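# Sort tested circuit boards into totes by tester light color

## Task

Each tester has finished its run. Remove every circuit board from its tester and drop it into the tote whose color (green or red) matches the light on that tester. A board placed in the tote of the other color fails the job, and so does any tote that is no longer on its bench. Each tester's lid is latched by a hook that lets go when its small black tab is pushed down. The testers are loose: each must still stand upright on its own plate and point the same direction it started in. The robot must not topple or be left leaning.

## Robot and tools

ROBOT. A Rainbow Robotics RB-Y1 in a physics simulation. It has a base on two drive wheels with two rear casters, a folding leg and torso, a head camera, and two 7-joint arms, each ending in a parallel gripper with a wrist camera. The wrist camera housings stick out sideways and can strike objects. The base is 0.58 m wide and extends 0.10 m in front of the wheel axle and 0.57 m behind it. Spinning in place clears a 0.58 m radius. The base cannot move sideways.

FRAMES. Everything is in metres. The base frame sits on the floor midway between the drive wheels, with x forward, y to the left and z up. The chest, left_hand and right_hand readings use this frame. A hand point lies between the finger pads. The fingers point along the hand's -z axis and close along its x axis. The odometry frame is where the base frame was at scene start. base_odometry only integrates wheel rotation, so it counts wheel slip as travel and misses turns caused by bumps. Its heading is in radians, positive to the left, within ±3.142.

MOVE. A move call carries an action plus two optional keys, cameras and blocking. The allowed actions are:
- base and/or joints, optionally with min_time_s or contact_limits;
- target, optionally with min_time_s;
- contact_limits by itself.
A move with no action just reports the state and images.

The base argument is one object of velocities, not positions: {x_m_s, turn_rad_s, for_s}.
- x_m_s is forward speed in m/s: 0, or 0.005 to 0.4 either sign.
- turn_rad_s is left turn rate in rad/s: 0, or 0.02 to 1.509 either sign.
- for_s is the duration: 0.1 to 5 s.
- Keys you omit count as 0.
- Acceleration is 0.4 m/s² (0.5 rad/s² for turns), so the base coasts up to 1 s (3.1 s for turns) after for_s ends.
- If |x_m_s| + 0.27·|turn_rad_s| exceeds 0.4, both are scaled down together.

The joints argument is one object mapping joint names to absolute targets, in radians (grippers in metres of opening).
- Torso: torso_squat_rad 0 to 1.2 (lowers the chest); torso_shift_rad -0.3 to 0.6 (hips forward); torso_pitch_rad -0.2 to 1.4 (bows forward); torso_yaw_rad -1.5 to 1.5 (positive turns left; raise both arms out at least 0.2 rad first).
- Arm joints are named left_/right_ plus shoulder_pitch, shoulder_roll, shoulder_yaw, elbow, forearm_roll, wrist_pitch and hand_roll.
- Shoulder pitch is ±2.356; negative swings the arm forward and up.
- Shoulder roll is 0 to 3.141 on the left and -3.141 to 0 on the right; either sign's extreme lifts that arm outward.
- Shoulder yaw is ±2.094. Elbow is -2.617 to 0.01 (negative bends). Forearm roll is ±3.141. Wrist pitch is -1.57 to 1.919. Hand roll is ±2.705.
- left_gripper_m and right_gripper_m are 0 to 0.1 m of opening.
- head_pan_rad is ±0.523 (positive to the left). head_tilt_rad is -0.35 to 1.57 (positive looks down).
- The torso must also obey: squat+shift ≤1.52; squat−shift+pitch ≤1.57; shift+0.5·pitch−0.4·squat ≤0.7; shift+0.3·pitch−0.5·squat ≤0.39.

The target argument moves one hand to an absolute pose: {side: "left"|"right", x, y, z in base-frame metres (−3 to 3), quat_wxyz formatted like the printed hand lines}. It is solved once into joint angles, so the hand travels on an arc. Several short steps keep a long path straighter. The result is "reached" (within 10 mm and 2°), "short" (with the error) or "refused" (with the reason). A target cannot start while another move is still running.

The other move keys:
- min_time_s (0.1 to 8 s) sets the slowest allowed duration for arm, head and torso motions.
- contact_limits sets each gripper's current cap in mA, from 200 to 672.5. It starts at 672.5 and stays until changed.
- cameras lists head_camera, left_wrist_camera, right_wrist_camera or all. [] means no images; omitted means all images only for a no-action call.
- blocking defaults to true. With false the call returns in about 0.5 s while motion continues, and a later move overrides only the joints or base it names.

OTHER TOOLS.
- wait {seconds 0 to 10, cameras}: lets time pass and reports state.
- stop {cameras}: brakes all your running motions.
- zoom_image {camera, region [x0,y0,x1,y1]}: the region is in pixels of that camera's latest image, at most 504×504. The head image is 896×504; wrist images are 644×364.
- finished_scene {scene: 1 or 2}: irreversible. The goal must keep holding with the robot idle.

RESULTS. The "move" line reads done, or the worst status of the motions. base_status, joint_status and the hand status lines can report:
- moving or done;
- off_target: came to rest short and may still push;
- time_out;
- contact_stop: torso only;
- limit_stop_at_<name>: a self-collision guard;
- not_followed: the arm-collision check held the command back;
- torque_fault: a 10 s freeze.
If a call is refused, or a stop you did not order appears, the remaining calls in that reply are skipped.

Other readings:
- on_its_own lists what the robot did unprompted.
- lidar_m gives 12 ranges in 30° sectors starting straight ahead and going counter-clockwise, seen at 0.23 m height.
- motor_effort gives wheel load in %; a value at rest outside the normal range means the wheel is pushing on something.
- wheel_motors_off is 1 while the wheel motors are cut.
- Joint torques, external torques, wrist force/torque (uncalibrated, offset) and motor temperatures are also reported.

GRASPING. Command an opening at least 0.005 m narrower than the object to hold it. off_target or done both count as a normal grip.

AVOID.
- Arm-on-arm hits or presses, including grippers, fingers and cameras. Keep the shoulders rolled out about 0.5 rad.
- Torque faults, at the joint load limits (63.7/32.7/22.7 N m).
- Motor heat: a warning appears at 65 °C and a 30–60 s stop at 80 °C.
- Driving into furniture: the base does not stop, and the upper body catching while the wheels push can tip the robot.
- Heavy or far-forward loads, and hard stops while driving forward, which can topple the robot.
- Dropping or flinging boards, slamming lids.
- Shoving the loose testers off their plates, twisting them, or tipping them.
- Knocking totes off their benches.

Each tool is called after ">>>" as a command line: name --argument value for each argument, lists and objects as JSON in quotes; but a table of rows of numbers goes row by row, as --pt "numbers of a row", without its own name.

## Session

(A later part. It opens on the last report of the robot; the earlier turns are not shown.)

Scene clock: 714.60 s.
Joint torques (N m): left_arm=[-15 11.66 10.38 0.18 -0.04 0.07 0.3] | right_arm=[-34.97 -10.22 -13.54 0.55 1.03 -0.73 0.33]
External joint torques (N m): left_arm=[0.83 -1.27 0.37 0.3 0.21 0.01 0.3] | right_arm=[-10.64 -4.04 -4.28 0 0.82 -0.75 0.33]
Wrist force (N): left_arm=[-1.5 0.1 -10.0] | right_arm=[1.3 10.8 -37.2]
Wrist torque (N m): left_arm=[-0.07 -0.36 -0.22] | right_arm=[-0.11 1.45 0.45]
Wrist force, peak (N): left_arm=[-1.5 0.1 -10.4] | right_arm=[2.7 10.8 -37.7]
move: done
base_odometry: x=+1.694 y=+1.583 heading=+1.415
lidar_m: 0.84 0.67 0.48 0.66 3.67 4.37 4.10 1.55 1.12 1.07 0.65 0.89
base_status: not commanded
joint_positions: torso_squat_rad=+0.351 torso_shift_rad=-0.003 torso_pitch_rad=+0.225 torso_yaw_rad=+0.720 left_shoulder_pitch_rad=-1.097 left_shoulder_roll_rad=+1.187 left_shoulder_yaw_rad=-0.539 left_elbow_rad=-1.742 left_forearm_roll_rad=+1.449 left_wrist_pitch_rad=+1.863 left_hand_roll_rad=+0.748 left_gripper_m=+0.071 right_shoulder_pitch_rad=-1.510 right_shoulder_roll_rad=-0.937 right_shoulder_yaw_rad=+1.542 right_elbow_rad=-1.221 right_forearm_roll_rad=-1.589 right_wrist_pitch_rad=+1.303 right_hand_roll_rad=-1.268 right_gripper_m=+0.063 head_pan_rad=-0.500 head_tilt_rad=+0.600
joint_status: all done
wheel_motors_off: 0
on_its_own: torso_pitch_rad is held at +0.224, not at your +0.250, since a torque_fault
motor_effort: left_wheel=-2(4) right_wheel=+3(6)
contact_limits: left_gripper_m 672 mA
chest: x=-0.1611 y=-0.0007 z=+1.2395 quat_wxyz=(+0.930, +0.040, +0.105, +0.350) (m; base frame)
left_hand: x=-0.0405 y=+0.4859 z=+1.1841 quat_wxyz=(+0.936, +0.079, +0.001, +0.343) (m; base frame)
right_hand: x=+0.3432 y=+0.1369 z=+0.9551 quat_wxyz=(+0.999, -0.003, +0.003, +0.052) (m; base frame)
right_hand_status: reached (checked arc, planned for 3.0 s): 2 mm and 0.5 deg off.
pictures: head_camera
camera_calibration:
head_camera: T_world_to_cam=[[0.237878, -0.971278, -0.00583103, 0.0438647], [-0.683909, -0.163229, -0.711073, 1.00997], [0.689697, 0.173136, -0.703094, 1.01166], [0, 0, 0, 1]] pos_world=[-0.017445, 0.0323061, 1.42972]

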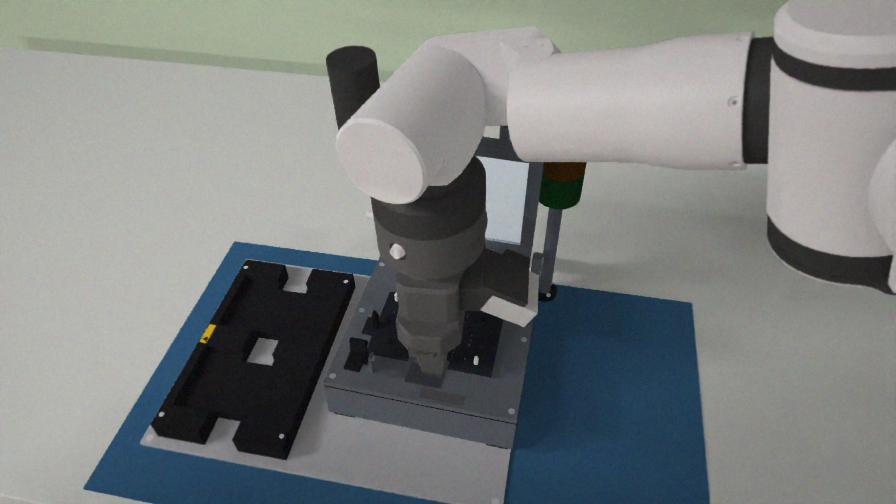

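>>> move --target '{"side":"right","x":0.347,"y":0.147,"z":0.957,"quat_wxyz":[0.9986,0,0,0.052]}' --min_time_s 1.5

>>> move --target '{"side":"right","x":0.347,"y":0.147,"z":0.944,"quat_wxyz":[0.9986,0,0,0.052]}' --min_time_s 2.5 --cameras '["head_camera"]'

>>> zoom_image --camera "head_camera" --region '[140, 130, 640, 504]'

Scene clock: 724.60 s.
Joint torques (N m): left_arm=[-14.62 11.91 10.2 0.18 -0.01 0.05 0.28] | right_arm=[-35.21 -5.97 -15.8 1.82 0.31 -0.14 0.36]
External joint torques (N m): left_arm=[1.21 -1.01 0.19 0.3 0.24 -0.01 0.28] | right_arm=[-10.49 0.17 -6.76 1.23 0.09 -0.15 0.36]
Wrist force (N): left_arm=[-1.3 0.2 -10.3] | right_arm=[2.2 10.5 -37.4]
Wrist torque (N m): left_arm=[-0.09 -0.34 -0.22] | right_arm=[-0.08 1.49 0.48]
Wrist force, peak (N): left_arm=[-1.6 0.2 -10.4] | right_arm=[2.2 10.5 -37.7]
move: done
base_odometry: x=+1.694 y=+1.583 heading=+1.415
lidar_m: 0.84 0.66 0.48 0.67 3.68 4.36 4.11 1.55 1.11 1.07 0.65 0.89
base_status: not commanded
joint_positions: torso_squat_rad=+0.351 torso_shift_rad=-0.003 torso_pitch_rad=+0.225 torso_yaw_rad=+0.720 left_shoulder_pitch_rad=-1.097 left_shoulder_roll_rad=+1.187 left_shoulder_yaw_rad=-0.539 left_elbow_rad=-1.742 left_forearm_roll_rad=+1.449 left_wrist_pitch_rad=+1.863 left_hand_roll_rad=+0.748 left_gripper_m=+0.071 right_shoulder_pitch_rad=-1.514 right_shoulder_roll_rad=-0.905 right_shoulder_yaw_rad=+1.540 right_elbow_rad=-1.171 right_forearm_roll_rad=-1.591 right_wrist_pitch_rad=+1.304 right_hand_roll_rad=-1.251 right_gripper_m=+0.063 head_pan_rad=-0.500 head_tilt_rad=+0.600
joint_status: all done
wheel_motors_off: 0
on_its_own: torso_pitch_rad is held at +0.224, not at your +0.250, since a torque_fault
motor_effort: left_wheel=-3(4) right_wheel=+3(6)
contact_limits: left_gripper_m 672 mA
chest: x=-0.1611 y=-0.0007 z=+1.2395 quat_wxyz=(+0.930, +0.040, +0.105, +0.350) (m; base frame)
left_hand: x=-0.0405 y=+0.4859 z=+1.1841 quat_wxyz=(+0.936, +0.079, +0.001, +0.343) (m; base frame)
right_hand: x=+0.3461 y=+0.1454 z=+0.9555 quat_wxyz=(+0.999, -0.001, +0.000, +0.052) (m; base frame)
right_hand_status: reached (checked arc, planned for 1.5 s): 2 mm and 0.1 deg off.
camera_calibration:
head_camera: T_world_to_cam=[[0.237878, -0.971278, -0.00583103, 0.0438647], [-0.683909, -0.163229, -0.711073, 1.00997], [0.689697, 0.173136, -0.703094, 1.01166], [0, 0, 0, 1]] pos_world=[-0.017445, 0.0323061, 1.42972]
left_wrist_camera: T_world_to_cam=[[0.754388, 0.655084, 0.0419977, -0.338793], [0.601863, -0.715801, 0.354104, -0.0127836], [0.26203, -0.241855, -0.934263, 1.30337], [0, 0, 0, 1]] pos_world=[-0.0782462, 0.528014, 1.23644]
right_wrist_camera: T_world_to_cam=[[-0.996403, -0.0832276, -0.0159399, 0.374575], [-0.0816856, 0.89329, 0.441996, -0.490721], [-0.0225474, 0.441708, -0.896875, 0.872228], [0, 0, 0, 1]] pos_world=[0.35281, 0.0842605, 1.00515]

Scene clock: 727.43 s.
Joint torques (N m): left_arm=[-14.77 11.95 10.3 0.17 -0.02 0.05 0.26] | right_arm=[-21.6 -5.81 -6.77 4.39 2.48 -2.14 1.01]
External joint torques (N m): left_arm=[1.07 -0.96 0.29 0.29 0.23 0 0.26] | right_arm=[3.2 0.41 2.12 3.82 2.26 -2.14 1.01]
Wrist force (N): left_arm=[-1.5 0.0 -9.8] | right_arm=[-14.8 5.3 -4.4]
Wrist torque (N m): left_arm=[-0.04 -0.35 -0.23] | right_arm=[0.22 -0.52 -0.20]
Wrist force, peak (N): left_arm=[-1.3 0.2 -10.4] | right_arm=[2.0 10.3 -37.6]
move: done
base_odometry: x=+1.694 y=+1.583 heading=+1.415
lidar_m: 0.84 0.66 0.48 0.67 3.67 4.37 4.11 1.55 1.13 1.07 0.65 0.89
base_status: not commanded
joint_positions: torso_squat_rad=+0.351 torso_shift_rad=-0.004 torso_pitch_rad=+0.224 torso_yaw_rad=+0.720 left_shoulder_pitch_rad=-1.097 left_shoulder_roll_rad=+1.187 left_shoulder_yaw_rad=-0.539 left_elbow_rad=-1.742 left_forearm_roll_rad=+1.449 left_wrist_pitch_rad=+1.863 left_hand_roll_rad=+0.748 left_gripper_m=+0.071 right_shoulder_pitch_rad=-1.496 right_shoulder_roll_rad=-0.887 right_shoulder_yaw_rad=+1.544 right_elbow_rad=-1.145 right_forearm_roll_rad=-1.584 right_wrist_pitch_rad=+1.282 right_hand_roll_rad=-1.241 right_gripper_m=+0.063 head_pan_rad=-0.500 head_tilt_rad=+0.600
joint_status: all done
wheel_motors_off: 0
on_its_own: torso_pitch_rad is held at +0.224, not at your +0.250, since a torque_fault
motor_effort: left_wheel=-2(5) right_wheel=+5(6)
contact_limits: left_gripper_m 672 mA
chest: x=-0.1619 y=-0.0008 z=+1.2395 quat_wxyz=(+0.930, +0.040, +0.104, +0.350) (m; base frame)
left_hand: x=-0.0412 y=+0.4858 z=+1.1844 quat_wxyz=(+0.936, +0.079, +0.000, +0.343) (m; base frame)
right_hand: x=+0.3460 y=+0.1469 z=+0.9455 quat_wxyz=(+0.999, +0.000, -0.001, +0.052) (m; base frame)
right_hand_status: reached (checked arc, planned for 2.5 s): 2 mm and 0.1 deg off.
pictures: head_camera
camera_calibration:
head_camera: T_world_to_cam=[[0.237836, -0.971288, -0.00571748, 0.0437711], [-0.68297, -0.163045, -0.712017, 1.01077], [0.690642, 0.173248, -0.702139, 1.01132], [0, 0, 0, 1]] pos_world=[-0.0185469, 0.0321057, 1.43002]

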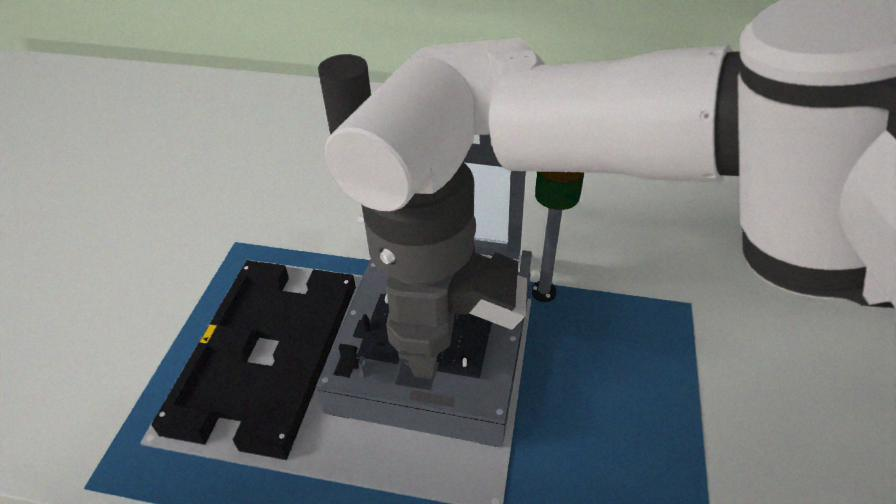

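Scaled by 1.008 from the camera's 896x504 image, which has a finer 1280x720 frame.

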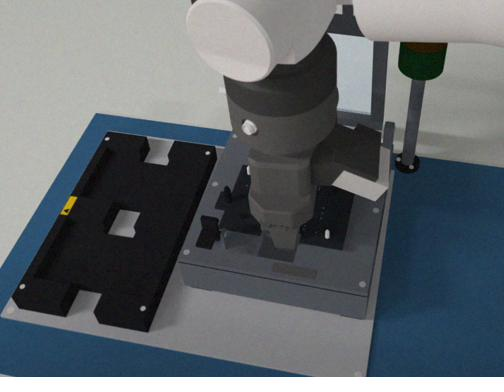

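Excellent. Release and lift.

>>> move --joints '{"right_gripper_m":0.09}'

>>> move --target '{"side":"right","x":0.344,"y":0.146,"z":0.985,"quat_wxyz":[0.9986,0,0,0.052]}' --min_time_s 2

>>> move --target '{"side":"right","x":0.33,"y":0.12,"z":1.12,"quat_wxyz":[0.9986,0,0,0.052]}' --min_time_s 2

>>> move --target '{"side":"right","x":0.22,"y":0.0,"z":1.15,"quat_wxyz":[0.9986,0,0,0.052]}' --min_time_s 2 --cameras '["head_camera"]'

Scene clock: 733.97 s.
Joint torques (N m): left_arm=[-14.67 11.7 10.44 0.22 -0.11 0.07 0.34] | right_arm=[-22.97 -6.19 -7.79 1.39 0.39 0.36 0.38]
External joint torques (N m): left_arm=[1.17 -1.21 0.43 0.34 0.14 0.01 0.34] | right_arm=[1.82 0.03 1.08 0.82 0.16 0.37 0.38]
Wrist force (N): left_arm=[-1.3 0.1 -9.9] | right_arm=[2.5 12.7 -11.9]
Wrist torque (N m): left_arm=[-0.08 -0.33 -0.21] | right_arm=[0.04 0.92 0.40]
Wrist force, peak (N): left_arm=[-1.5 0.3 -10.5] | right_arm=[-3.4 10.3 -16.1]
move: done
base_odometry: x=+1.694 y=+1.583 heading=+1.415
lidar_m: 0.84 0.66 0.48 0.68 3.68 4.37 4.10 1.55 1.12 1.07 0.64 0.89
base_status: not commanded
joint_positions: torso_squat_rad=+0.351 torso_shift_rad=-0.004 torso_pitch_rad=+0.224 torso_yaw_rad=+0.720 left_shoulder_pitch_rad=-1.097 left_shoulder_roll_rad=+1.187 left_shoulder_yaw_rad=-0.539 left_elbow_rad=-1.742 left_forearm_roll_rad=+1.449 left_wrist_pitch_rad=+1.863 left_hand_roll_rad=+0.748 left_gripper_m=+0.071 right_shoulder_pitch_rad=-1.495 right_shoulder_roll_rad=-0.887 right_shoulder_yaw_rad=+1.544 right_elbow_rad=-1.145 right_forearm_roll_rad=-1.584 right_wrist_pitch_rad=+1.282 right_hand_roll_rad=-1.241 right_gripper_m=+0.090 head_pan_rad=-0.500 head_tilt_rad=+0.600
joint_status: all done
wheel_motors_off: 0
on_its_own: torso_pitch_rad is held at +0.224, not at your +0.250, since a torque_fault
motor_effort: left_wheel=-3(4) right_wheel=+5(5)
contact_limits: left_gripper_m 672 mA
chest: x=-0.1616 y=-0.0008 z=+1.2395 quat_wxyz=(+0.930, +0.040, +0.105, +0.350) (m; base frame)
left_hand: x=-0.0410 y=+0.4858 z=+1.1843 quat_wxyz=(+0.936, +0.079, +0.001, +0.343) (m; base frame)
right_hand: x=+0.3464 y=+0.1468 z=+0.9450 quat_wxyz=(+0.999, +0.000, -0.001, +0.052) (m; base frame)
camera_calibration:
head_camera: T_world_to_cam=[[0.237883, -0.971277, -0.00573293, 0.0436981], [-0.683206, -0.163128, -0.711772, 1.01061], [0.690392, 0.173235, -0.702388, 1.01132], [0, 0, 0, 1]] pos_world=[-0.0181465, 0.0321059, 1.42992]
left_wrist_camera: T_world_to_cam=[[0.754322, 0.655109, 0.0427763, -0.339349], [0.601557, -0.715813, 0.354599, -0.0132939], [0.262921, -0.24175, -0.934039, 1.30349], [0, 0, 0, 1]] pos_world=[-0.0787399, 0.527914, 1.23674]
right_wrist_camera: T_world_to_cam=[[-0.996299, -0.0839413, -0.0184774, 0.377374], [-0.0833848, 0.891819, 0.444641, -0.489094], [-0.0208453, 0.444537, -0.895518, 0.859959], [0, 0, 0, 1]] pos_world=[0.35312, 0.0855769, 0.994553]

Scene clock: 736.30 s.
Joint torques (N m): left_arm=[-14.82 11.92 10.49 0.1 0 0.06 0.31] | right_arm=[-24.17 -7.37 -10.1 0.13 -0.28 0.18 -0.29]
External joint torques (N m): left_arm=[1.02 -1 0.48 0.22 0.25 0.01 0.31] | right_arm=[0.45 -1.46 -0.71 -0.55 -0.5 0.18 -0.29]
Wrist force (N): left_arm=[-1.4 0.2 -10.1] | right_arm=[2.3 10.8 -13.2]
Wrist torque (N m): left_arm=[-0.08 -0.32 -0.22] | right_arm=[-0.08 0.84 0.52]
Wrist force, peak (N): left_arm=[-1.6 0.1 -10.3] | right_arm=[2.5 13.1 -13.5]
move: done
base_odometry: x=+1.694 y=+1.583 heading=+1.415
lidar_m: 0.84 0.66 0.48 0.66 3.67 4.36 4.10 1.55 1.13 1.07 0.64 0.89
base_status: not commanded
joint_positions: torso_squat_rad=+0.351 torso_shift_rad=-0.004 torso_pitch_rad=+0.224 torso_yaw_rad=+0.720 left_shoulder_pitch_rad=-1.097 left_shoulder_roll_rad=+1.187 left_shoulder_yaw_rad=-0.539 left_elbow_rad=-1.742 left_forearm_roll_rad=+1.449 left_wrist_pitch_rad=+1.863 left_hand_roll_rad=+0.748 left_gripper_m=+0.071 right_shoulder_pitch_rad=-1.564 right_shoulder_roll_rad=-0.937 right_shoulder_yaw_rad=+1.524 right_elbow_rad=-1.221 right_forearm_roll_rad=-1.611 right_wrist_pitch_rad=+1.357 right_hand_roll_rad=-1.272 right_gripper_m=+0.090 head_pan_rad=-0.500 head_tilt_rad=+0.600
joint_status: all done
wheel_motors_off: 0
on_its_own: torso_pitch_rad is held at +0.224, not at your +0.250, since a torque_fault
motor_effort: left_wheel=-2(4) right_wheel=+4(5)
contact_limits: left_gripper_m 672 mA
chest: x=-0.1616 y=-0.0008 z=+1.2395 quat_wxyz=(+0.930, +0.040, +0.105, +0.350) (m; base frame)
left_hand: x=-0.0410 y=+0.4858 z=+1.1843 quat_wxyz=(+0.936, +0.079, +0.001, +0.343) (m; base frame)
right_hand: x=+0.3439 y=+0.1461 z=+0.9849 quat_wxyz=(+0.999, +0.000, +0.000, +0.052) (m; base frame)
right_hand_status: reached (checked arc, planned for 2.0 s): 0 mm and 0.0 deg off.
camera_calibration:
head_camera: T_world_to_cam=[[0.237883, -0.971277, -0.00573293, 0.0436981], [-0.683206, -0.163128, -0.711772, 1.01061], [0.690392, 0.173235, -0.702388, 1.01132], [0, 0, 0, 1]] pos_world=[-0.0181465, 0.0321059, 1.42992]
left_wrist_camera: T_world_to_cam=[[0.754322, 0.655109, 0.0427763, -0.339349], [0.601557, -0.715813, 0.354599, -0.0132939], [0.262921, -0.24175, -0.934039, 1.30349], [0, 0, 0, 1]] pos_world=[-0.0787399, 0.527914, 1.23674]
right_wrist_camera: T_world_to_cam=[[-0.996317, -0.0840906, -0.0167791, 0.373912], [-0.0827849, 0.892292, 0.443804, -0.505745], [-0.0223479, 0.443558, -0.895967, 0.896936], [0, 0, 0, 1]] pos_world=[0.350712, 0.0848714, 1.03435]

Scene clock: 738.63 s.
Joint torques (N m): left_arm=[-14.84 11.87 10.42 0.03 -0.06 0.07 0.22] | right_arm=[-33.26 -8.72 -17.43 2.41 1.85 0.25 -0.44]
External joint torques (N m): left_arm=[0.99 -1.06 0.41 0.15 0.19 0.01 0.22] | right_arm=[-10.44 -4.54 -7.26 1.04 1.63 0.24 -0.44]
Wrist force (N): left_arm=[-1.5 0.2 -10.2] | right_arm=[0.5 11.8 -39.4]
Wrist torque (N m): left_arm=[-0.07 -0.37 -0.21] | right_arm=[0.21 2.42 0.55]
Wrist force, peak (N): left_arm=[-1.6 0.3 -10.3] | right_arm=[1.1 12.6 -47.7]
move: done
base_odometry: x=+1.694 y=+1.583 heading=+1.415
lidar_m: 0.84 0.66 0.48 0.67 3.67 4.37 4.10 1.55 1.12 1.07 0.65 0.89
base_status: not commanded
joint_positions: torso_squat_rad=+0.351 torso_shift_rad=-0.003 torso_pitch_rad=+0.225 torso_yaw_rad=+0.720 left_shoulder_pitch_rad=-1.097 left_shoulder_roll_rad=+1.187 left_shoulder_yaw_rad=-0.539 left_elbow_rad=-1.742 left_forearm_roll_rad=+1.449 left_wrist_pitch_rad=+1.863 left_hand_roll_rad=+0.748 left_gripper_m=+0.071 right_shoulder_pitch_rad=-1.788 right_shoulder_roll_rad=-1.108 right_shoulder_yaw_rad=+1.439 right_elbow_rad=-1.423 right_forearm_roll_rad=-1.736 right_wrist_pitch_rad=+1.619 right_hand_roll_rad=-1.344 right_gripper_m=+0.090 head_pan_rad=-0.500 head_tilt_rad=+0.600
joint_status: all done
wheel_motors_off: 0
on_its_own: torso_pitch_rad is held at +0.224, not at your +0.250, since a torque_fault
motor_effort: left_wheel=-2(5) right_wheel=+2(5)
contact_limits: left_gripper_m 672 mA
chest: x=-0.1611 y=-0.0007 z=+1.2395 quat_wxyz=(+0.930, +0.040, +0.105, +0.350) (m; base frame)
left_hand: x=-0.0406 y=+0.4859 z=+1.1841 quat_wxyz=(+0.936, +0.079, +0.001, +0.343) (m; base frame)
right_hand: x=+0.3300 y=+0.1198 z=+1.1170 quat_wxyz=(+0.999, -0.002, +0.002, +0.053) (m; base frame)
right_hand_status: reached (checked arc, planned for 2.0 s): 3 mm and 0.3 deg off.
camera_calibration:
head_camera: T_world_to_cam=[[0.237878, -0.971278, -0.00583103, 0.0438647], [-0.683909, -0.163229, -0.711073, 1.00997], [0.689697, 0.173136, -0.703094, 1.01166], [0, 0, 0, 1]] pos_world=[-0.017445, 0.0323061, 1.42972]
left_wrist_camera: T_world_to_cam=[[0.754303, 0.655185, 0.0419493, -0.338797], [0.601969, -0.715709, 0.354111, -0.0128672], [0.262031, -0.241854, -0.934262, 1.30346], [0, 0, 0, 1]] pos_world=[-0.0782469, 0.528013, 1.23654]
right_wrist_camera: T_world_to_cam=[[-0.99628, -0.0851266, -0.0133753, 0.35635], [-0.0822968, 0.893938, 0.44057, -0.538864], [-0.0255475, 0.440032, -0.897619, 1.03014], [0, 0, 0, 1]] pos_world=[0.336995, 0.0587521, 1.16684]

Scene clock: 740.97 s.
Joint torques (N m): left_arm=[-14.65 11.91 10.55 0.03 -0.06 0.07 0.28] | right_arm=[-13.67 -2.16 -10.08 2.26 -0.19 0.05 -0.17]
External joint torques (N m): left_arm=[1.19 -1.01 0.55 0.15 0.19 0.02 0.28] | right_arm=[0 -0.57 -0.88 -0.53 -0.39 0.04 -0.17]
Wrist force (N): left_arm=[-1.4 0.1 -10.1] | right_arm=[2.3 10.3 -13.0]
Wrist torque (N m): left_arm=[-0.06 -0.35 -0.21] | right_arm=[0.01 0.87 0.51]
Wrist force, peak (N): left_arm=[-1.5 0.0 -10.3] | right_arm=[5.6 11.8 -43.3]
move: done
base_odometry: x=+1.694 y=+1.583 heading=+1.415
lidar_m: 0.84 0.67 0.48 0.67 3.67 4.37 4.10 1.55 1.13 1.07 0.65 0.89
base_status: not commanded
joint_positions: torso_squat_rad=+0.351 torso_shift_rad=-0.004 torso_pitch_rad=+0.224 torso_yaw_rad=+0.720 left_shoulder_pitch_rad=-1.097 left_shoulder_roll_rad=+1.187 left_shoulder_yaw_rad=-0.539 left_elbow_rad=-1.742 left_forearm_roll_rad=+1.449 left_wrist_pitch_rad=+1.863 left_hand_roll_rad=+0.748 left_gripper_m=+0.071 right_shoulder_pitch_rad=-1.849 right_shoulder_roll_rad=-1.567 right_shoulder_yaw_rad=+1.344 right_elbow_rad=-2.217 right_forearm_roll_rad=-1.903 right_wrist_pitch_rad=+1.639 right_hand_roll_rad=-1.709 right_gripper_m=+0.090 head_pan_rad=-0.500 head_tilt_rad=+0.600
joint_status: all done
wheel_motors_off: 0
on_its_own: torso_pitch_rad is held at +0.224, not at your +0.250, since a torque_fault
motor_effort: left_wheel=-3(5) right_wheel=+3(5)
contact_limits: left_gripper_m 672 mA
chest: x=-0.1615 y=-0.0007 z=+1.2395 quat_wxyz=(+0.930, +0.040, +0.105, +0.350) (m; base frame)
left_hand: x=-0.0410 y=+0.4859 z=+1.1843 quat_wxyz=(+0.936, +0.079, +0.001, +0.343) (m; base frame)
right_hand: x=+0.2196 y=+0.0000 z=+1.1501 quat_wxyz=(+0.999, +0.000, +0.000, +0.052) (m; base frame)
right_hand_status: reached (checked arc, planned for 2.0 s): 0 mm and 0.1 deg off.
pictures: head_camera
camera_calibration:
head_camera: T_world_to_cam=[[0.237966, -0.971257, -0.00571481, 0.0437467], [-0.683332, -0.163235, -0.711626, 1.01049], [0.690239, 0.173248, -0.702535, 1.01144], [0, 0, 0, 1]] pos_world=[-0.0180464, 0.0322063, 1.42992]

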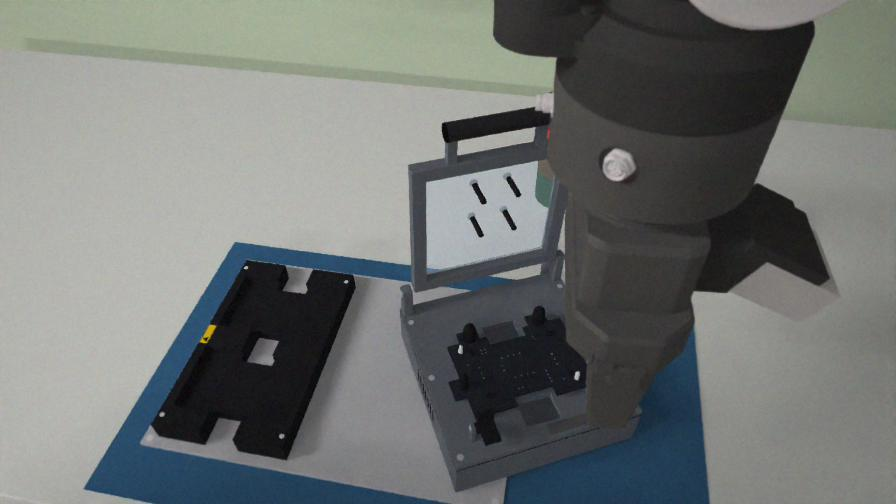

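>>> move --target '{"side":"right","x":0.2,"y":-0.15,"z":1.15,"quat_wxyz":[0.9986,0,0,0.052]}' --min_time_s 1.5 --cameras '["head_camera","right_wrist_camera"]'

>>> move --joints '{"head_tilt_rad":0.75}' --cameras '["head_camera"]'

Scene clock: 751.57 s.
Joint torques (N m): left_arm=[-14.98 11.97 10.27 0.17 -0.09 0.04 0.24] | right_arm=[-4.11 0.23 -8.18 2.82 -0.09 0.14 0.11]
External joint torques (N m): left_arm=[0.85 -0.94 0.26 0.29 0.16 -0.02 0.24] | right_arm=[-0.99 -0.77 -0.77 -0.67 -0.31 0.13 0.11]
Wrist force (N): left_arm=[-1.2 0.0 -9.8] | right_arm=[1.9 10.7 -13.3]
Wrist torque (N m): left_arm=[-0.05 -0.33 -0.21] | right_arm=[-0.04 0.82 0.53]
Wrist force, peak (N): left_arm=[-1.8 0.2 -10.3] | right_arm=[2.2 11.1 -13.2]
move: done
base_odometry: x=+1.694 y=+1.583 heading=+1.415
lidar_m: 0.84 0.66 0.48 0.67 3.67 4.37 4.11 1.55 1.12 1.07 0.64 0.89
base_status: not commanded
joint_positions: torso_squat_rad=+0.351 torso_shift_rad=-0.004 torso_pitch_rad=+0.224 torso_yaw_rad=+0.720 left_shoulder_pitch_rad=-1.097 left_shoulder_roll_rad=+1.187 left_shoulder_yaw_rad=-0.539 left_elbow_rad=-1.742 left_forearm_roll_rad=+1.449 left_wrist_pitch_rad=+1.863 left_hand_roll_rad=+0.748 left_gripper_m=+0.071 right_shoulder_pitch_rad=-1.854 right_shoulder_roll_rad=-2.233 right_shoulder_yaw_rad=+1.324 right_elbow_rad=-2.514 right_forearm_roll_rad=-1.997 right_wrist_pitch_rad=+1.683 right_hand_roll_rad=-1.347 right_gripper_m=+0.090 head_pan_rad=-0.500 head_tilt_rad=+0.600
joint_status: all done
wheel_motors_off: 0
on_its_own: torso_pitch_rad is held at +0.224, not at your +0.250, since a torque_fault
motor_effort: left_wheel=-2(4) right_wheel=+2(5)
contact_limits: left_gripper_m 672 mA
chest: x=-0.1615 y=-0.0007 z=+1.2395 quat_wxyz=(+0.930, +0.040, +0.105, +0.350) (m; base frame)
left_hand: x=-0.0410 y=+0.4859 z=+1.1843 quat_wxyz=(+0.936, +0.079, +0.001, +0.343) (m; base frame)
right_hand: x=+0.1999 y=-0.1500 z=+1.1499 quat_wxyz=(+0.999, +0.000, +0.000, +0.052) (m; base frame)
right_hand_status: reached (checked arc, planned for 1.5 s): 0 mm and 0.1 deg off.
pictures: head_camera, right_wrist_camera
camera_calibration:
head_camera: T_world_to_cam=[[0.2379, -0.971273, -0.0057834, 0.0438437], [-0.683356, -0.163141, -0.711625, 1.01049], [0.690238, 0.173247, -0.702536, 1.01145], [0, 0, 0, 1]] pos_world=[-0.0180462, 0.032206, 1.42992]
right_wrist_camera: T_world_to_cam=[[-0.99637, -0.0833403, -0.0173745, 0.209102], [-0.0823861, 0.892518, 0.443424, -0.326315], [-0.021448, 0.443245, -0.896144, 1.17294], [0, 0, 0, 1]] pos_world=[0.206616, -0.211231, 1.19945]

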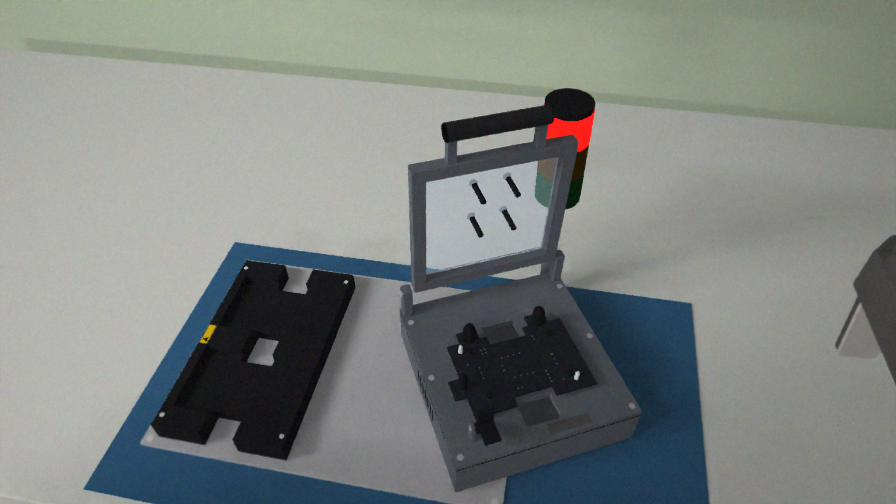

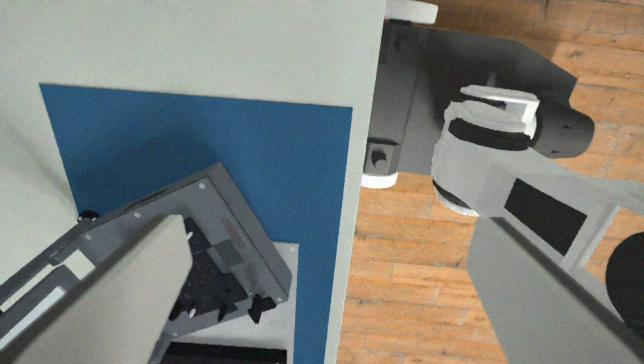

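Scene clock: 752.23 s.
Joint torques (N m): left_arm=[-14.95 11.94 10.27 0.23 -0.08 0 0.3] | right_arm=[-4.24 0.63 -8.2 2.77 -0.13 0.06 0.07]
External joint torques (N m): left_arm=[0.89 -0.98 0.26 0.35 0.17 -0.06 0.3] | right_arm=[-1.12 -0.37 -0.8 -0.71 -0.36 0.06 0.08]
Wrist force (N): left_arm=[-1.3 0.3 -9.9] | right_arm=[2.3 10.4 -13.2]
Wrist torque (N m): left_arm=[-0.08 -0.34 -0.21] | right_arm=[0.00 0.86 0.53]
Wrist force, peak (N): left_arm=[-1.5 -0.1 -10.4] | right_arm=[2.5 10.8 -13.4]
move: done
base_odometry: x=+1.694 y=+1.583 heading=+1.415
lidar_m: 0.84 0.66 0.48 0.67 3.67 4.37 4.10 1.56 1.12 1.07 0.65 0.89
base_status: not commanded
joint_positions: torso_squat_rad=+0.351 torso_shift_rad=-0.004 torso_pitch_rad=+0.224 torso_yaw_rad=+0.720 left_shoulder_pitch_rad=-1.097 left_shoulder_roll_rad=+1.187 left_shoulder_yaw_rad=-0.539 left_elbow_rad=-1.742 left_forearm_roll_rad=+1.449 left_wrist_pitch_rad=+1.863 left_hand_roll_rad=+0.748 left_gripper_m=+0.071 right_shoulder_pitch_rad=-1.854 right_shoulder_roll_rad=-2.233 right_shoulder_yaw_rad=+1.324 right_elbow_rad=-2.514 right_forearm_roll_rad=-1.997 right_wrist_pitch_rad=+1.683 right_hand_roll_rad=-1.347 right_gripper_m=+0.090 head_pan_rad=-0.500 head_tilt_rad=+0.750
joint_status: all done
wheel_motors_off: 0
on_its_own: torso_pitch_rad is held at +0.224, not at your +0.250, since a torque_fault
motor_effort: left_wheel=-3(4) right_wheel=+2(4)
contact_limits: left_gripper_m 672 mA
chest: x=-0.1615 y=-0.0007 z=+1.2395 quat_wxyz=(+0.930, +0.040, +0.105, +0.350) (m; base frame)
left_hand: x=-0.0410 y=+0.4859 z=+1.1843 quat_wxyz=(+0.936, +0.079, +0.001, +0.343) (m; base frame)
right_hand: x=+0.1999 y=-0.1500 z=+1.1499 quat_wxyz=(+0.999, +0.000, +0.000, +0.052) (m; base frame)
pictures: head_camera
camera_calibration:
head_camera: T_world_to_cam=[[0.243989, -0.969726, -0.0100556, 0.050541], [-0.778078, -0.189559, -0.598884, 0.839934], [0.578847, 0.153945, -0.800772, 1.14104], [0, 0, 0, 1]] pos_world=[-0.0192854, 0.0325703, 1.41724]

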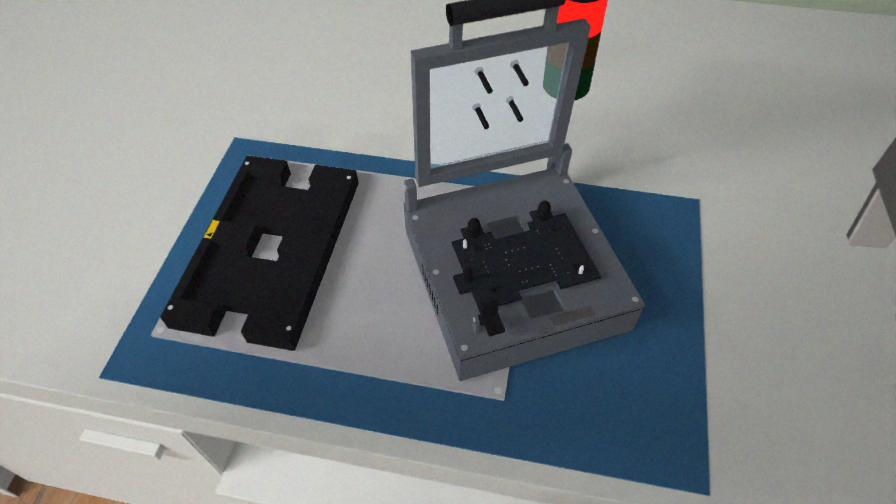

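>>> move --target '{"side":"right","x":0.28,"y":-0.03,"z":1.12,"quat_wxyz":[0.961,0,0,0.276]}' --min_time_s 2

>>> move --target '{"side":"right","x":0.33,"y":0.04,"z":1.03,"quat_wxyz":[0.961,0,0,0.276]}' --min_time_s 2 --cameras '["head_camera","right_wrist_camera"]'

Scene clock: 766.17 s.
Joint torques (N m): left_arm=[-14.69 12 10.27 0.07 -0.06 0.1 0.28] | right_arm=[-11.06 -0.17 -8.7 2.43 0.17 -0.27 0.17]
External joint torques (N m): left_arm=[1.14 -0.92 0.26 0.19 0.19 0.05 0.28] | right_arm=[2.3 2.15 1.28 0.4 -0.08 -0.26 0.17]
Wrist force (N): left_arm=[-1.3 0.2 -10.0] | right_arm=[2.2 10.6 -12.9]
Wrist torque (N m): left_arm=[-0.08 -0.32 -0.23] | right_arm=[-0.01 0.83 0.50]
Wrist force, peak (N): left_arm=[-1.5 0.2 -10.4] | right_arm=[2.1 10.9 -13.4]
move: done
base_odometry: x=+1.694 y=+1.583 heading=+1.415
lidar_m: 0.84 0.66 0.49 0.67 3.68 4.37 4.11 1.54 1.12 1.07 0.65 0.89
base_status: not commanded
joint_positions: torso_squat_rad=+0.351 torso_shift_rad=-0.004 torso_pitch_rad=+0.224 torso_yaw_rad=+0.720 left_shoulder_pitch_rad=-1.097 left_shoulder_roll_rad=+1.187 left_shoulder_yaw_rad=-0.539 left_elbow_rad=-1.742 left_forearm_roll_rad=+1.449 left_wrist_pitch_rad=+1.863 left_hand_roll_rad=+0.748 left_gripper_m=+0.071 right_shoulder_pitch_rad=-1.767 right_shoulder_roll_rad=-1.687 right_shoulder_yaw_rad=+1.429 right_elbow_rad=-2.095 right_forearm_roll_rad=-1.800 right_wrist_pitch_rad=+1.574 right_hand_roll_rad=-0.982 right_gripper_m=+0.090 head_pan_rad=-0.500 head_tilt_rad=+0.750
joint_status: all done
wheel_motors_off: 0
on_its_own: torso_pitch_rad is held at +0.224, not at your +0.250, since a torque_fault
motor_effort: left_wheel=-3(5) right_wheel=+3(5)
contact_limits: left_gripper_m 672 mA
chest: x=-0.1615 y=-0.0007 z=+1.2395 quat_wxyz=(+0.930, +0.040, +0.105, +0.350) (m; base frame)
left_hand: x=-0.0410 y=+0.4859 z=+1.1843 quat_wxyz=(+0.936, +0.079, +0.001, +0.343) (m; base frame)
right_hand: x=+0.2800 y=-0.0300 z=+1.1202 quat_wxyz=(+0.961, +0.000, -0.001, +0.276) (m; base frame)
right_hand_status: reached (checked arc, planned for 2.0 s): 0 mm and 0.1 deg off.
camera_calibration:
head_camera: T_world_to_cam=[[0.243989, -0.969726, -0.0100556, 0.050541], [-0.778078, -0.189559, -0.598884, 0.839934], [0.578847, 0.153945, -0.800772, 1.14104], [0, 0, 0, 1]] pos_world=[-0.0192854, 0.0325703, 1.41724]
left_wrist_camera: T_world_to_cam=[[0.754295, 0.655147, 0.0426792, -0.339246], [0.601631, -0.715777, 0.354547, -0.013206], [0.262829, -0.241756, -0.934064, 1.30343], [0, 0, 0, 1]] pos_world=[-0.0787409, 0.527914, 1.23664]
right_wrist_camera: T_world_to_cam=[[-0.858222, -0.512957, -0.0181495, 0.247769], [-0.466544, 0.764851, 0.444229, -0.310809], [-0.213989, 0.389715, -0.895729, 1.14676], [0, 0, 0, 1]] pos_world=[0.313029, -0.0820915, 1.16975]

Scene clock: 768.50 s.
Joint torques (N m): left_arm=[-14.65 11.95 10.46 0.21 -0.1 0.14 0.26] | right_arm=[-16.32 -3 -9.51 1.51 0.3 -0.36 0.33]
External joint torques (N m): left_arm=[1.19 -0.96 0.45 0.33 0.16 0.08 0.26] | right_arm=[2.63 2.21 1.12 0.58 0.05 -0.34 0.33]
Motor temperatures (°C): left_arm=[30 32 30 33 38 35 41] | right_arm=[36 34 29 33 45 36 36]
Wrist force (N): left_arm=[-1.6 0.0 -10.1] | right_arm=[2.3 10.9 -12.7]
Wrist torque (N m): left_arm=[-0.06 -0.39 -0.22] | right_arm=[-0.08 0.85 0.53]
Wrist force, peak (N): left_arm=[-1.5 0.0 -10.4] | right_arm=[2.5 10.8 -13.1]
move: done
base_odometry: x=+1.694 y=+1.583 heading=+1.415
lidar_m: 0.84 0.66 0.48 0.67 3.68 4.37 4.10 1.55 1.12 1.07 0.64 0.89
base_status: not commanded
joint_positions: torso_squat_rad=+0.351 torso_shift_rad=-0.004 torso_pitch_rad=+0.224 torso_yaw_rad=+0.720 left_shoulder_pitch_rad=-1.097 left_shoulder_roll_rad=+1.187 left_shoulder_yaw_rad=-0.539 left_elbow_rad=-1.742 left_forearm_roll_rad=+1.449 left_wrist_pitch_rad=+1.863 left_hand_roll_rad=+0.748 left_gripper_m=+0.071 right_shoulder_pitch_rad=-1.612 right_shoulder_roll_rad=-1.375 right_shoulder_yaw_rad=+1.536 right_elbow_rad=-1.742 right_forearm_roll_rad=-1.639 right_wrist_pitch_rad=+1.377 right_hand_roll_rad=-0.907 right_gripper_m=+0.090 head_pan_rad=-0.500 head_tilt_rad=+0.750
joint_status: all done
wheel_motors_off: 0
on_its_own: torso_pitch_rad is held at +0.224, not at your +0.250, since a torque_fault
motor_effort: left_wheel=-4(5) right_wheel=+2(5)
contact_limits: left_gripper_m 672 mA
chest: x=-0.1615 y=-0.0007 z=+1.2395 quat_wxyz=(+0.930, +0.040, +0.105, +0.350) (m; base frame)
left_hand: x=-0.0410 y=+0.4859 z=+1.1843 quat_wxyz=(+0.936, +0.079, +0.001, +0.343) (m; base frame)
right_hand: x=+0.3296 y=+0.0396 z=+1.0306 quat_wxyz=(+0.961, +0.001, -0.002, +0.276) (m; base frame)
right_hand_status: reached (checked arc, planned for 2.0 s): 1 mm and 0.2 deg off.
pictures: head_camera, right_wrist_camera
camera_calibration:
head_camera: T_world_to_cam=[[0.243989, -0.969726, -0.0100556, 0.050541], [-0.778078, -0.189559, -0.598884, 0.839934], [0.578847, 0.153945, -0.800772, 1.14104], [0, 0, 0, 1]] pos_world=[-0.0192854, 0.0325703, 1.41724]
right_wrist_camera: T_world_to_cam=[[-0.858434, -0.512501, -0.0208504, 0.327204], [-0.467206, 0.764496, 0.444145, -0.30079], [-0.211685, 0.391011, -0.895712, 1.04915], [0, 0, 0, 1]] pos_world=[0.362441, -0.0125847, 1.08015]

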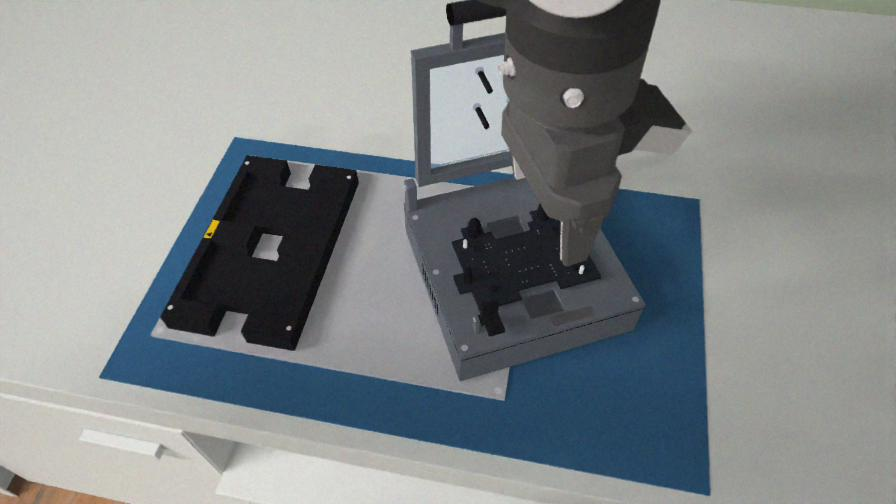

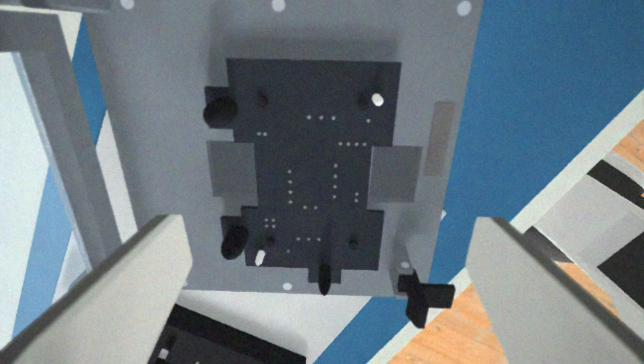

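>>> move --target '{"side":"right","x":0.331,"y":0.054,"z":0.975,"quat_wxyz":[0.9664,0,0,0.257]}' --min_time_s 2 --cameras '["head_camera","right_wrist_camera"]'

>>> zoom_image --camera "head_camera" --region '[390, 130, 670, 390]'

Scene clock: 792.47 s.
Joint torques (N m): left_arm=[-14.78 11.93 10.48 0.11 -0.1 0.07 0.27] | right_arm=[-16.88 -3.46 -8.68 1.22 0.32 -0.31 -0.44]
External joint torques (N m): left_arm=[1.06 -0.99 0.47 0.23 0.15 0.01 0.27] | right_arm=[3.13 2.76 1.65 0.72 0.08 -0.3 -0.44]
Wrist force (N): left_arm=[-1.3 0.2 -10.2] | right_arm=[2.2 10.5 -12.8]
Wrist torque (N m): left_arm=[-0.07 -0.34 -0.21] | right_arm=[-0.04 0.84 0.55]
Wrist force, peak (N): left_arm=[-1.6 0.1 -10.4] | right_arm=[2.2 10.9 -13.1]
move: done
base_odometry: x=+1.694 y=+1.583 heading=+1.415
lidar_m: 0.84 0.67 0.48 0.68 3.68 4.37 4.11 1.55 1.12 1.08 0.64 0.89
base_status: not commanded
joint_positions: torso_squat_rad=+0.351 torso_shift_rad=-0.004 torso_pitch_rad=+0.224 torso_yaw_rad=+0.720 left_shoulder_pitch_rad=-1.097 left_shoulder_roll_rad=+1.187 left_shoulder_yaw_rad=-0.539 left_elbow_rad=-1.742 left_forearm_roll_rad=+1.449 left_wrist_pitch_rad=+1.863 left_hand_roll_rad=+0.748 left_gripper_m=+0.071 right_shoulder_pitch_rad=-1.520 right_shoulder_roll_rad=-1.276 right_shoulder_yaw_rad=+1.582 right_elbow_rad=-1.651 right_forearm_roll_rad=-1.572 right_wrist_pitch_rad=+1.264 right_hand_roll_rad=-0.949 right_gripper_m=+0.090 head_pan_rad=-0.500 head_tilt_rad=+0.750
joint_status: all done
wheel_motors_off: 0
on_its_own: torso_pitch_rad is held at +0.224, not at your +0.250, since a torque_fault
motor_effort: left_wheel=-3(5) right_wheel=+4(4)
contact_limits: left_gripper_m 672 mA
chest: x=-0.1615 y=-0.0007 z=+1.2395 quat_wxyz=(+0.930, +0.040, +0.105, +0.350) (m; base frame)
left_hand: x=-0.0410 y=+0.4859 z=+1.1843 quat_wxyz=(+0.936, +0.079, +0.001, +0.343) (m; base frame)
right_hand: x=+0.3309 y=+0.0538 z=+0.9756 quat_wxyz=(+0.966, +0.000, -0.001, +0.257) (m; base frame)
right_hand_status: reached (checked arc, planned for 2.0 s): 1 mm and 0.1 deg off.
pictures: head_camera, right_wrist_camera
camera_calibration:
head_camera: T_world_to_cam=[[0.243989, -0.969726, -0.0100556, 0.050541], [-0.778078, -0.189559, -0.598884, 0.839934], [0.578847, 0.153945, -0.800772, 1.14104], [0, 0, 0, 1]] pos_world=[-0.0192854, 0.0325703, 1.41724]
right_wrist_camera: T_world_to_cam=[[-0.877724, -0.478801, -0.0187251, 0.336949], [-0.43631, 0.782455, 0.444295, -0.297946], [-0.198077, 0.398138, -0.895685, 0.989709], [0, 0, 0, 1]] pos_world=[0.361791, 0.000419743, 1.02515]

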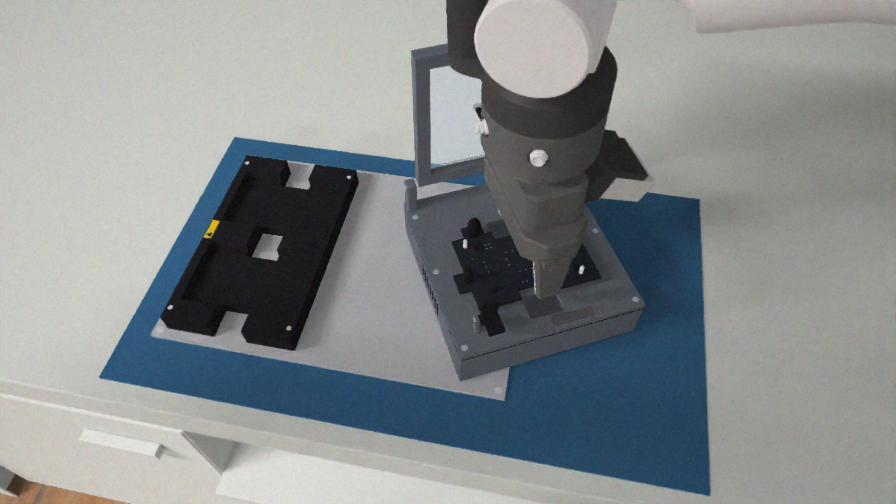

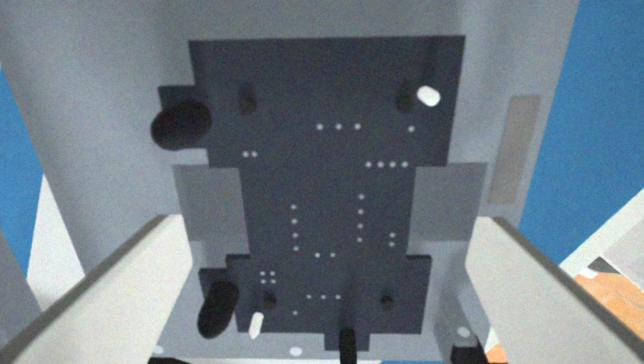

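Scaled by 1.800 from the camera's 896x504 image, which has a finer 1280x720 frame.

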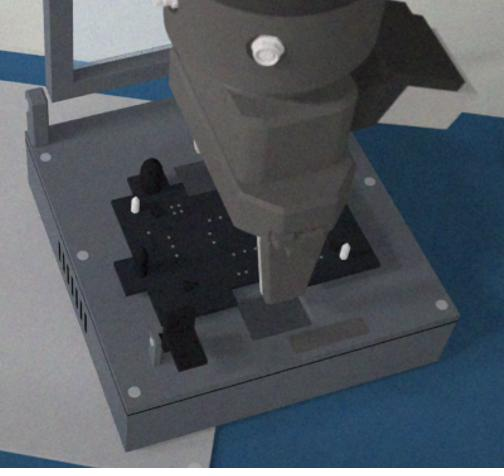

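>>> move --target '{"side":"right","x":0.333,"y":0.052,"z":0.947,"quat_wxyz":[0.9664,0,0,0.257]}' --min_time_s 2.5 --cameras '["head_camera","right_wrist_camera"]'

>>> zoom_image --camera "head_camera" --region '[390, 130, 670, 390]'

Scene clock: 803.40 s.
Joint torques (N m): left_arm=[-14.89 11.67 10.38 0.11 -0.16 0.07 0.29] | right_arm=[-17.06 -4.07 -8.47 1.21 0.28 -0.35 0.39]
External joint torques (N m): left_arm=[0.94 -1.25 0.38 0.23 0.09 0.01 0.29] | right_arm=[3.09 2.66 1.61 0.87 0.05 -0.34 0.39]
Wrist force (N): left_arm=[-1.7 0.1 -10.6] | right_arm=[2.2 10.8 -12.8]
Wrist torque (N m): left_arm=[-0.06 -0.38 -0.23] | right_arm=[-0.07 0.85 0.55]
Wrist force, peak (N): left_arm=[-1.7 0.1 -10.6] | right_arm=[2.6 11.1 -13.0]
move: done
base_odometry: x=+1.694 y=+1.583 heading=+1.415
lidar_m: 0.84 0.67 0.48 0.67 3.67 4.37 4.11 1.55 1.13 1.07 0.64 0.89
base_status: not commanded
joint_positions: torso_squat_rad=+0.351 torso_shift_rad=-0.004 torso_pitch_rad=+0.224 torso_yaw_rad=+0.720 left_shoulder_pitch_rad=-1.097 left_shoulder_roll_rad=+1.187 left_shoulder_yaw_rad=-0.539 left_elbow_rad=-1.742 left_forearm_roll_rad=+1.449 left_wrist_pitch_rad=+1.863 left_hand_roll_rad=+0.748 left_gripper_m=+0.071 right_shoulder_pitch_rad=-1.469 right_shoulder_roll_rad=-1.246 right_shoulder_yaw_rad=+1.604 right_elbow_rad=-1.607 right_forearm_roll_rad=-1.543 right_wrist_pitch_rad=+1.203 right_hand_roll_rad=-0.936 right_gripper_m=+0.090 head_pan_rad=-0.500 head_tilt_rad=+0.750
joint_status: all done
wheel_motors_off: 0
on_its_own: torso_pitch_rad is held at +0.224, not at your +0.250, since a torque_fault
motor_effort: left_wheel=-4(6) right_wheel=+3(5)
contact_limits: left_gripper_m 672 mA
chest: x=-0.1615 y=-0.0007 z=+1.2395 quat_wxyz=(+0.930, +0.040, +0.105, +0.350) (m; base frame)
left_hand: x=-0.0410 y=+0.4859 z=+1.1843 quat_wxyz=(+0.936, +0.079, +0.001, +0.343) (m; base frame)
right_hand: x=+0.3332 y=+0.0521 z=+0.9474 quat_wxyz=(+0.966, +0.000, +0.000, +0.257) (m; base frame)
right_hand_status: reached (checked arc, planned for 2.5 s): 1 mm and 0.1 deg off.
pictures: head_camera, right_wrist_camera
camera_calibration:
head_camera: T_world_to_cam=[[0.243989, -0.969726, -0.0100556, 0.050541], [-0.778078, -0.189559, -0.598884, 0.839934], [0.578847, 0.153945, -0.800772, 1.14104], [0, 0, 0, 1]] pos_world=[-0.0192854, 0.0325703, 1.41724]
right_wrist_camera: T_world_to_cam=[[-0.877873, -0.478556, -0.0179869, 0.336941], [-0.435776, 0.782693, 0.444399, -0.283381], [-0.198592, 0.397964, -0.895648, 0.965734], [0, 0, 0, 1]] pos_world=[0.364087, -0.0012815, 0.996952]

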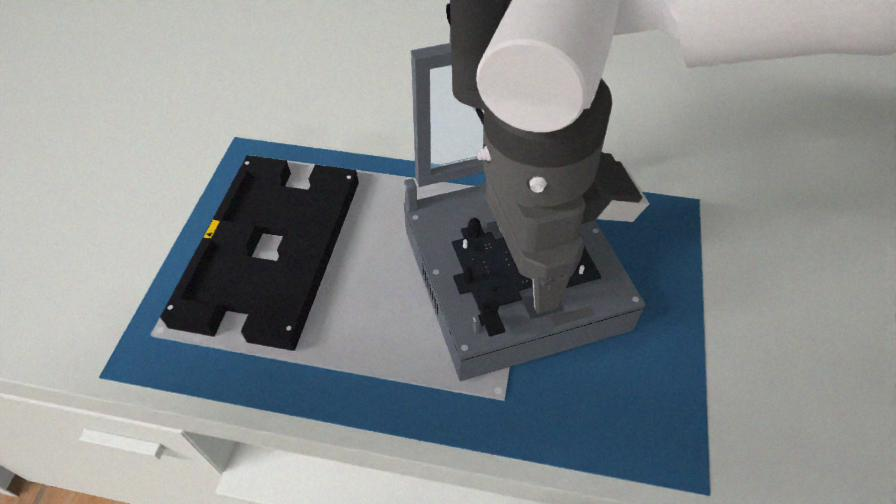

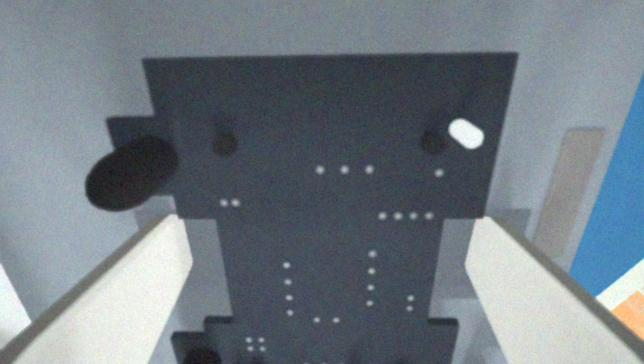

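Scaled by 1.800 from the camera's 896x504 image, which has a finer 1280x720 frame.

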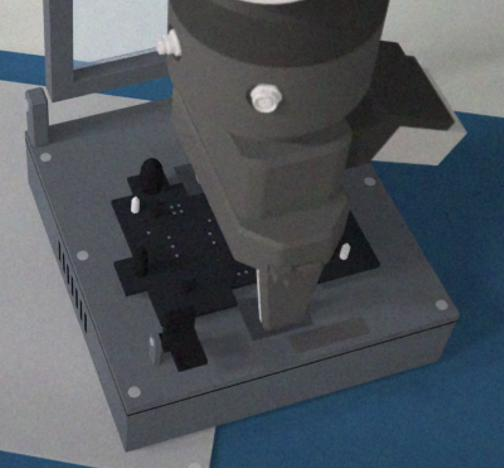

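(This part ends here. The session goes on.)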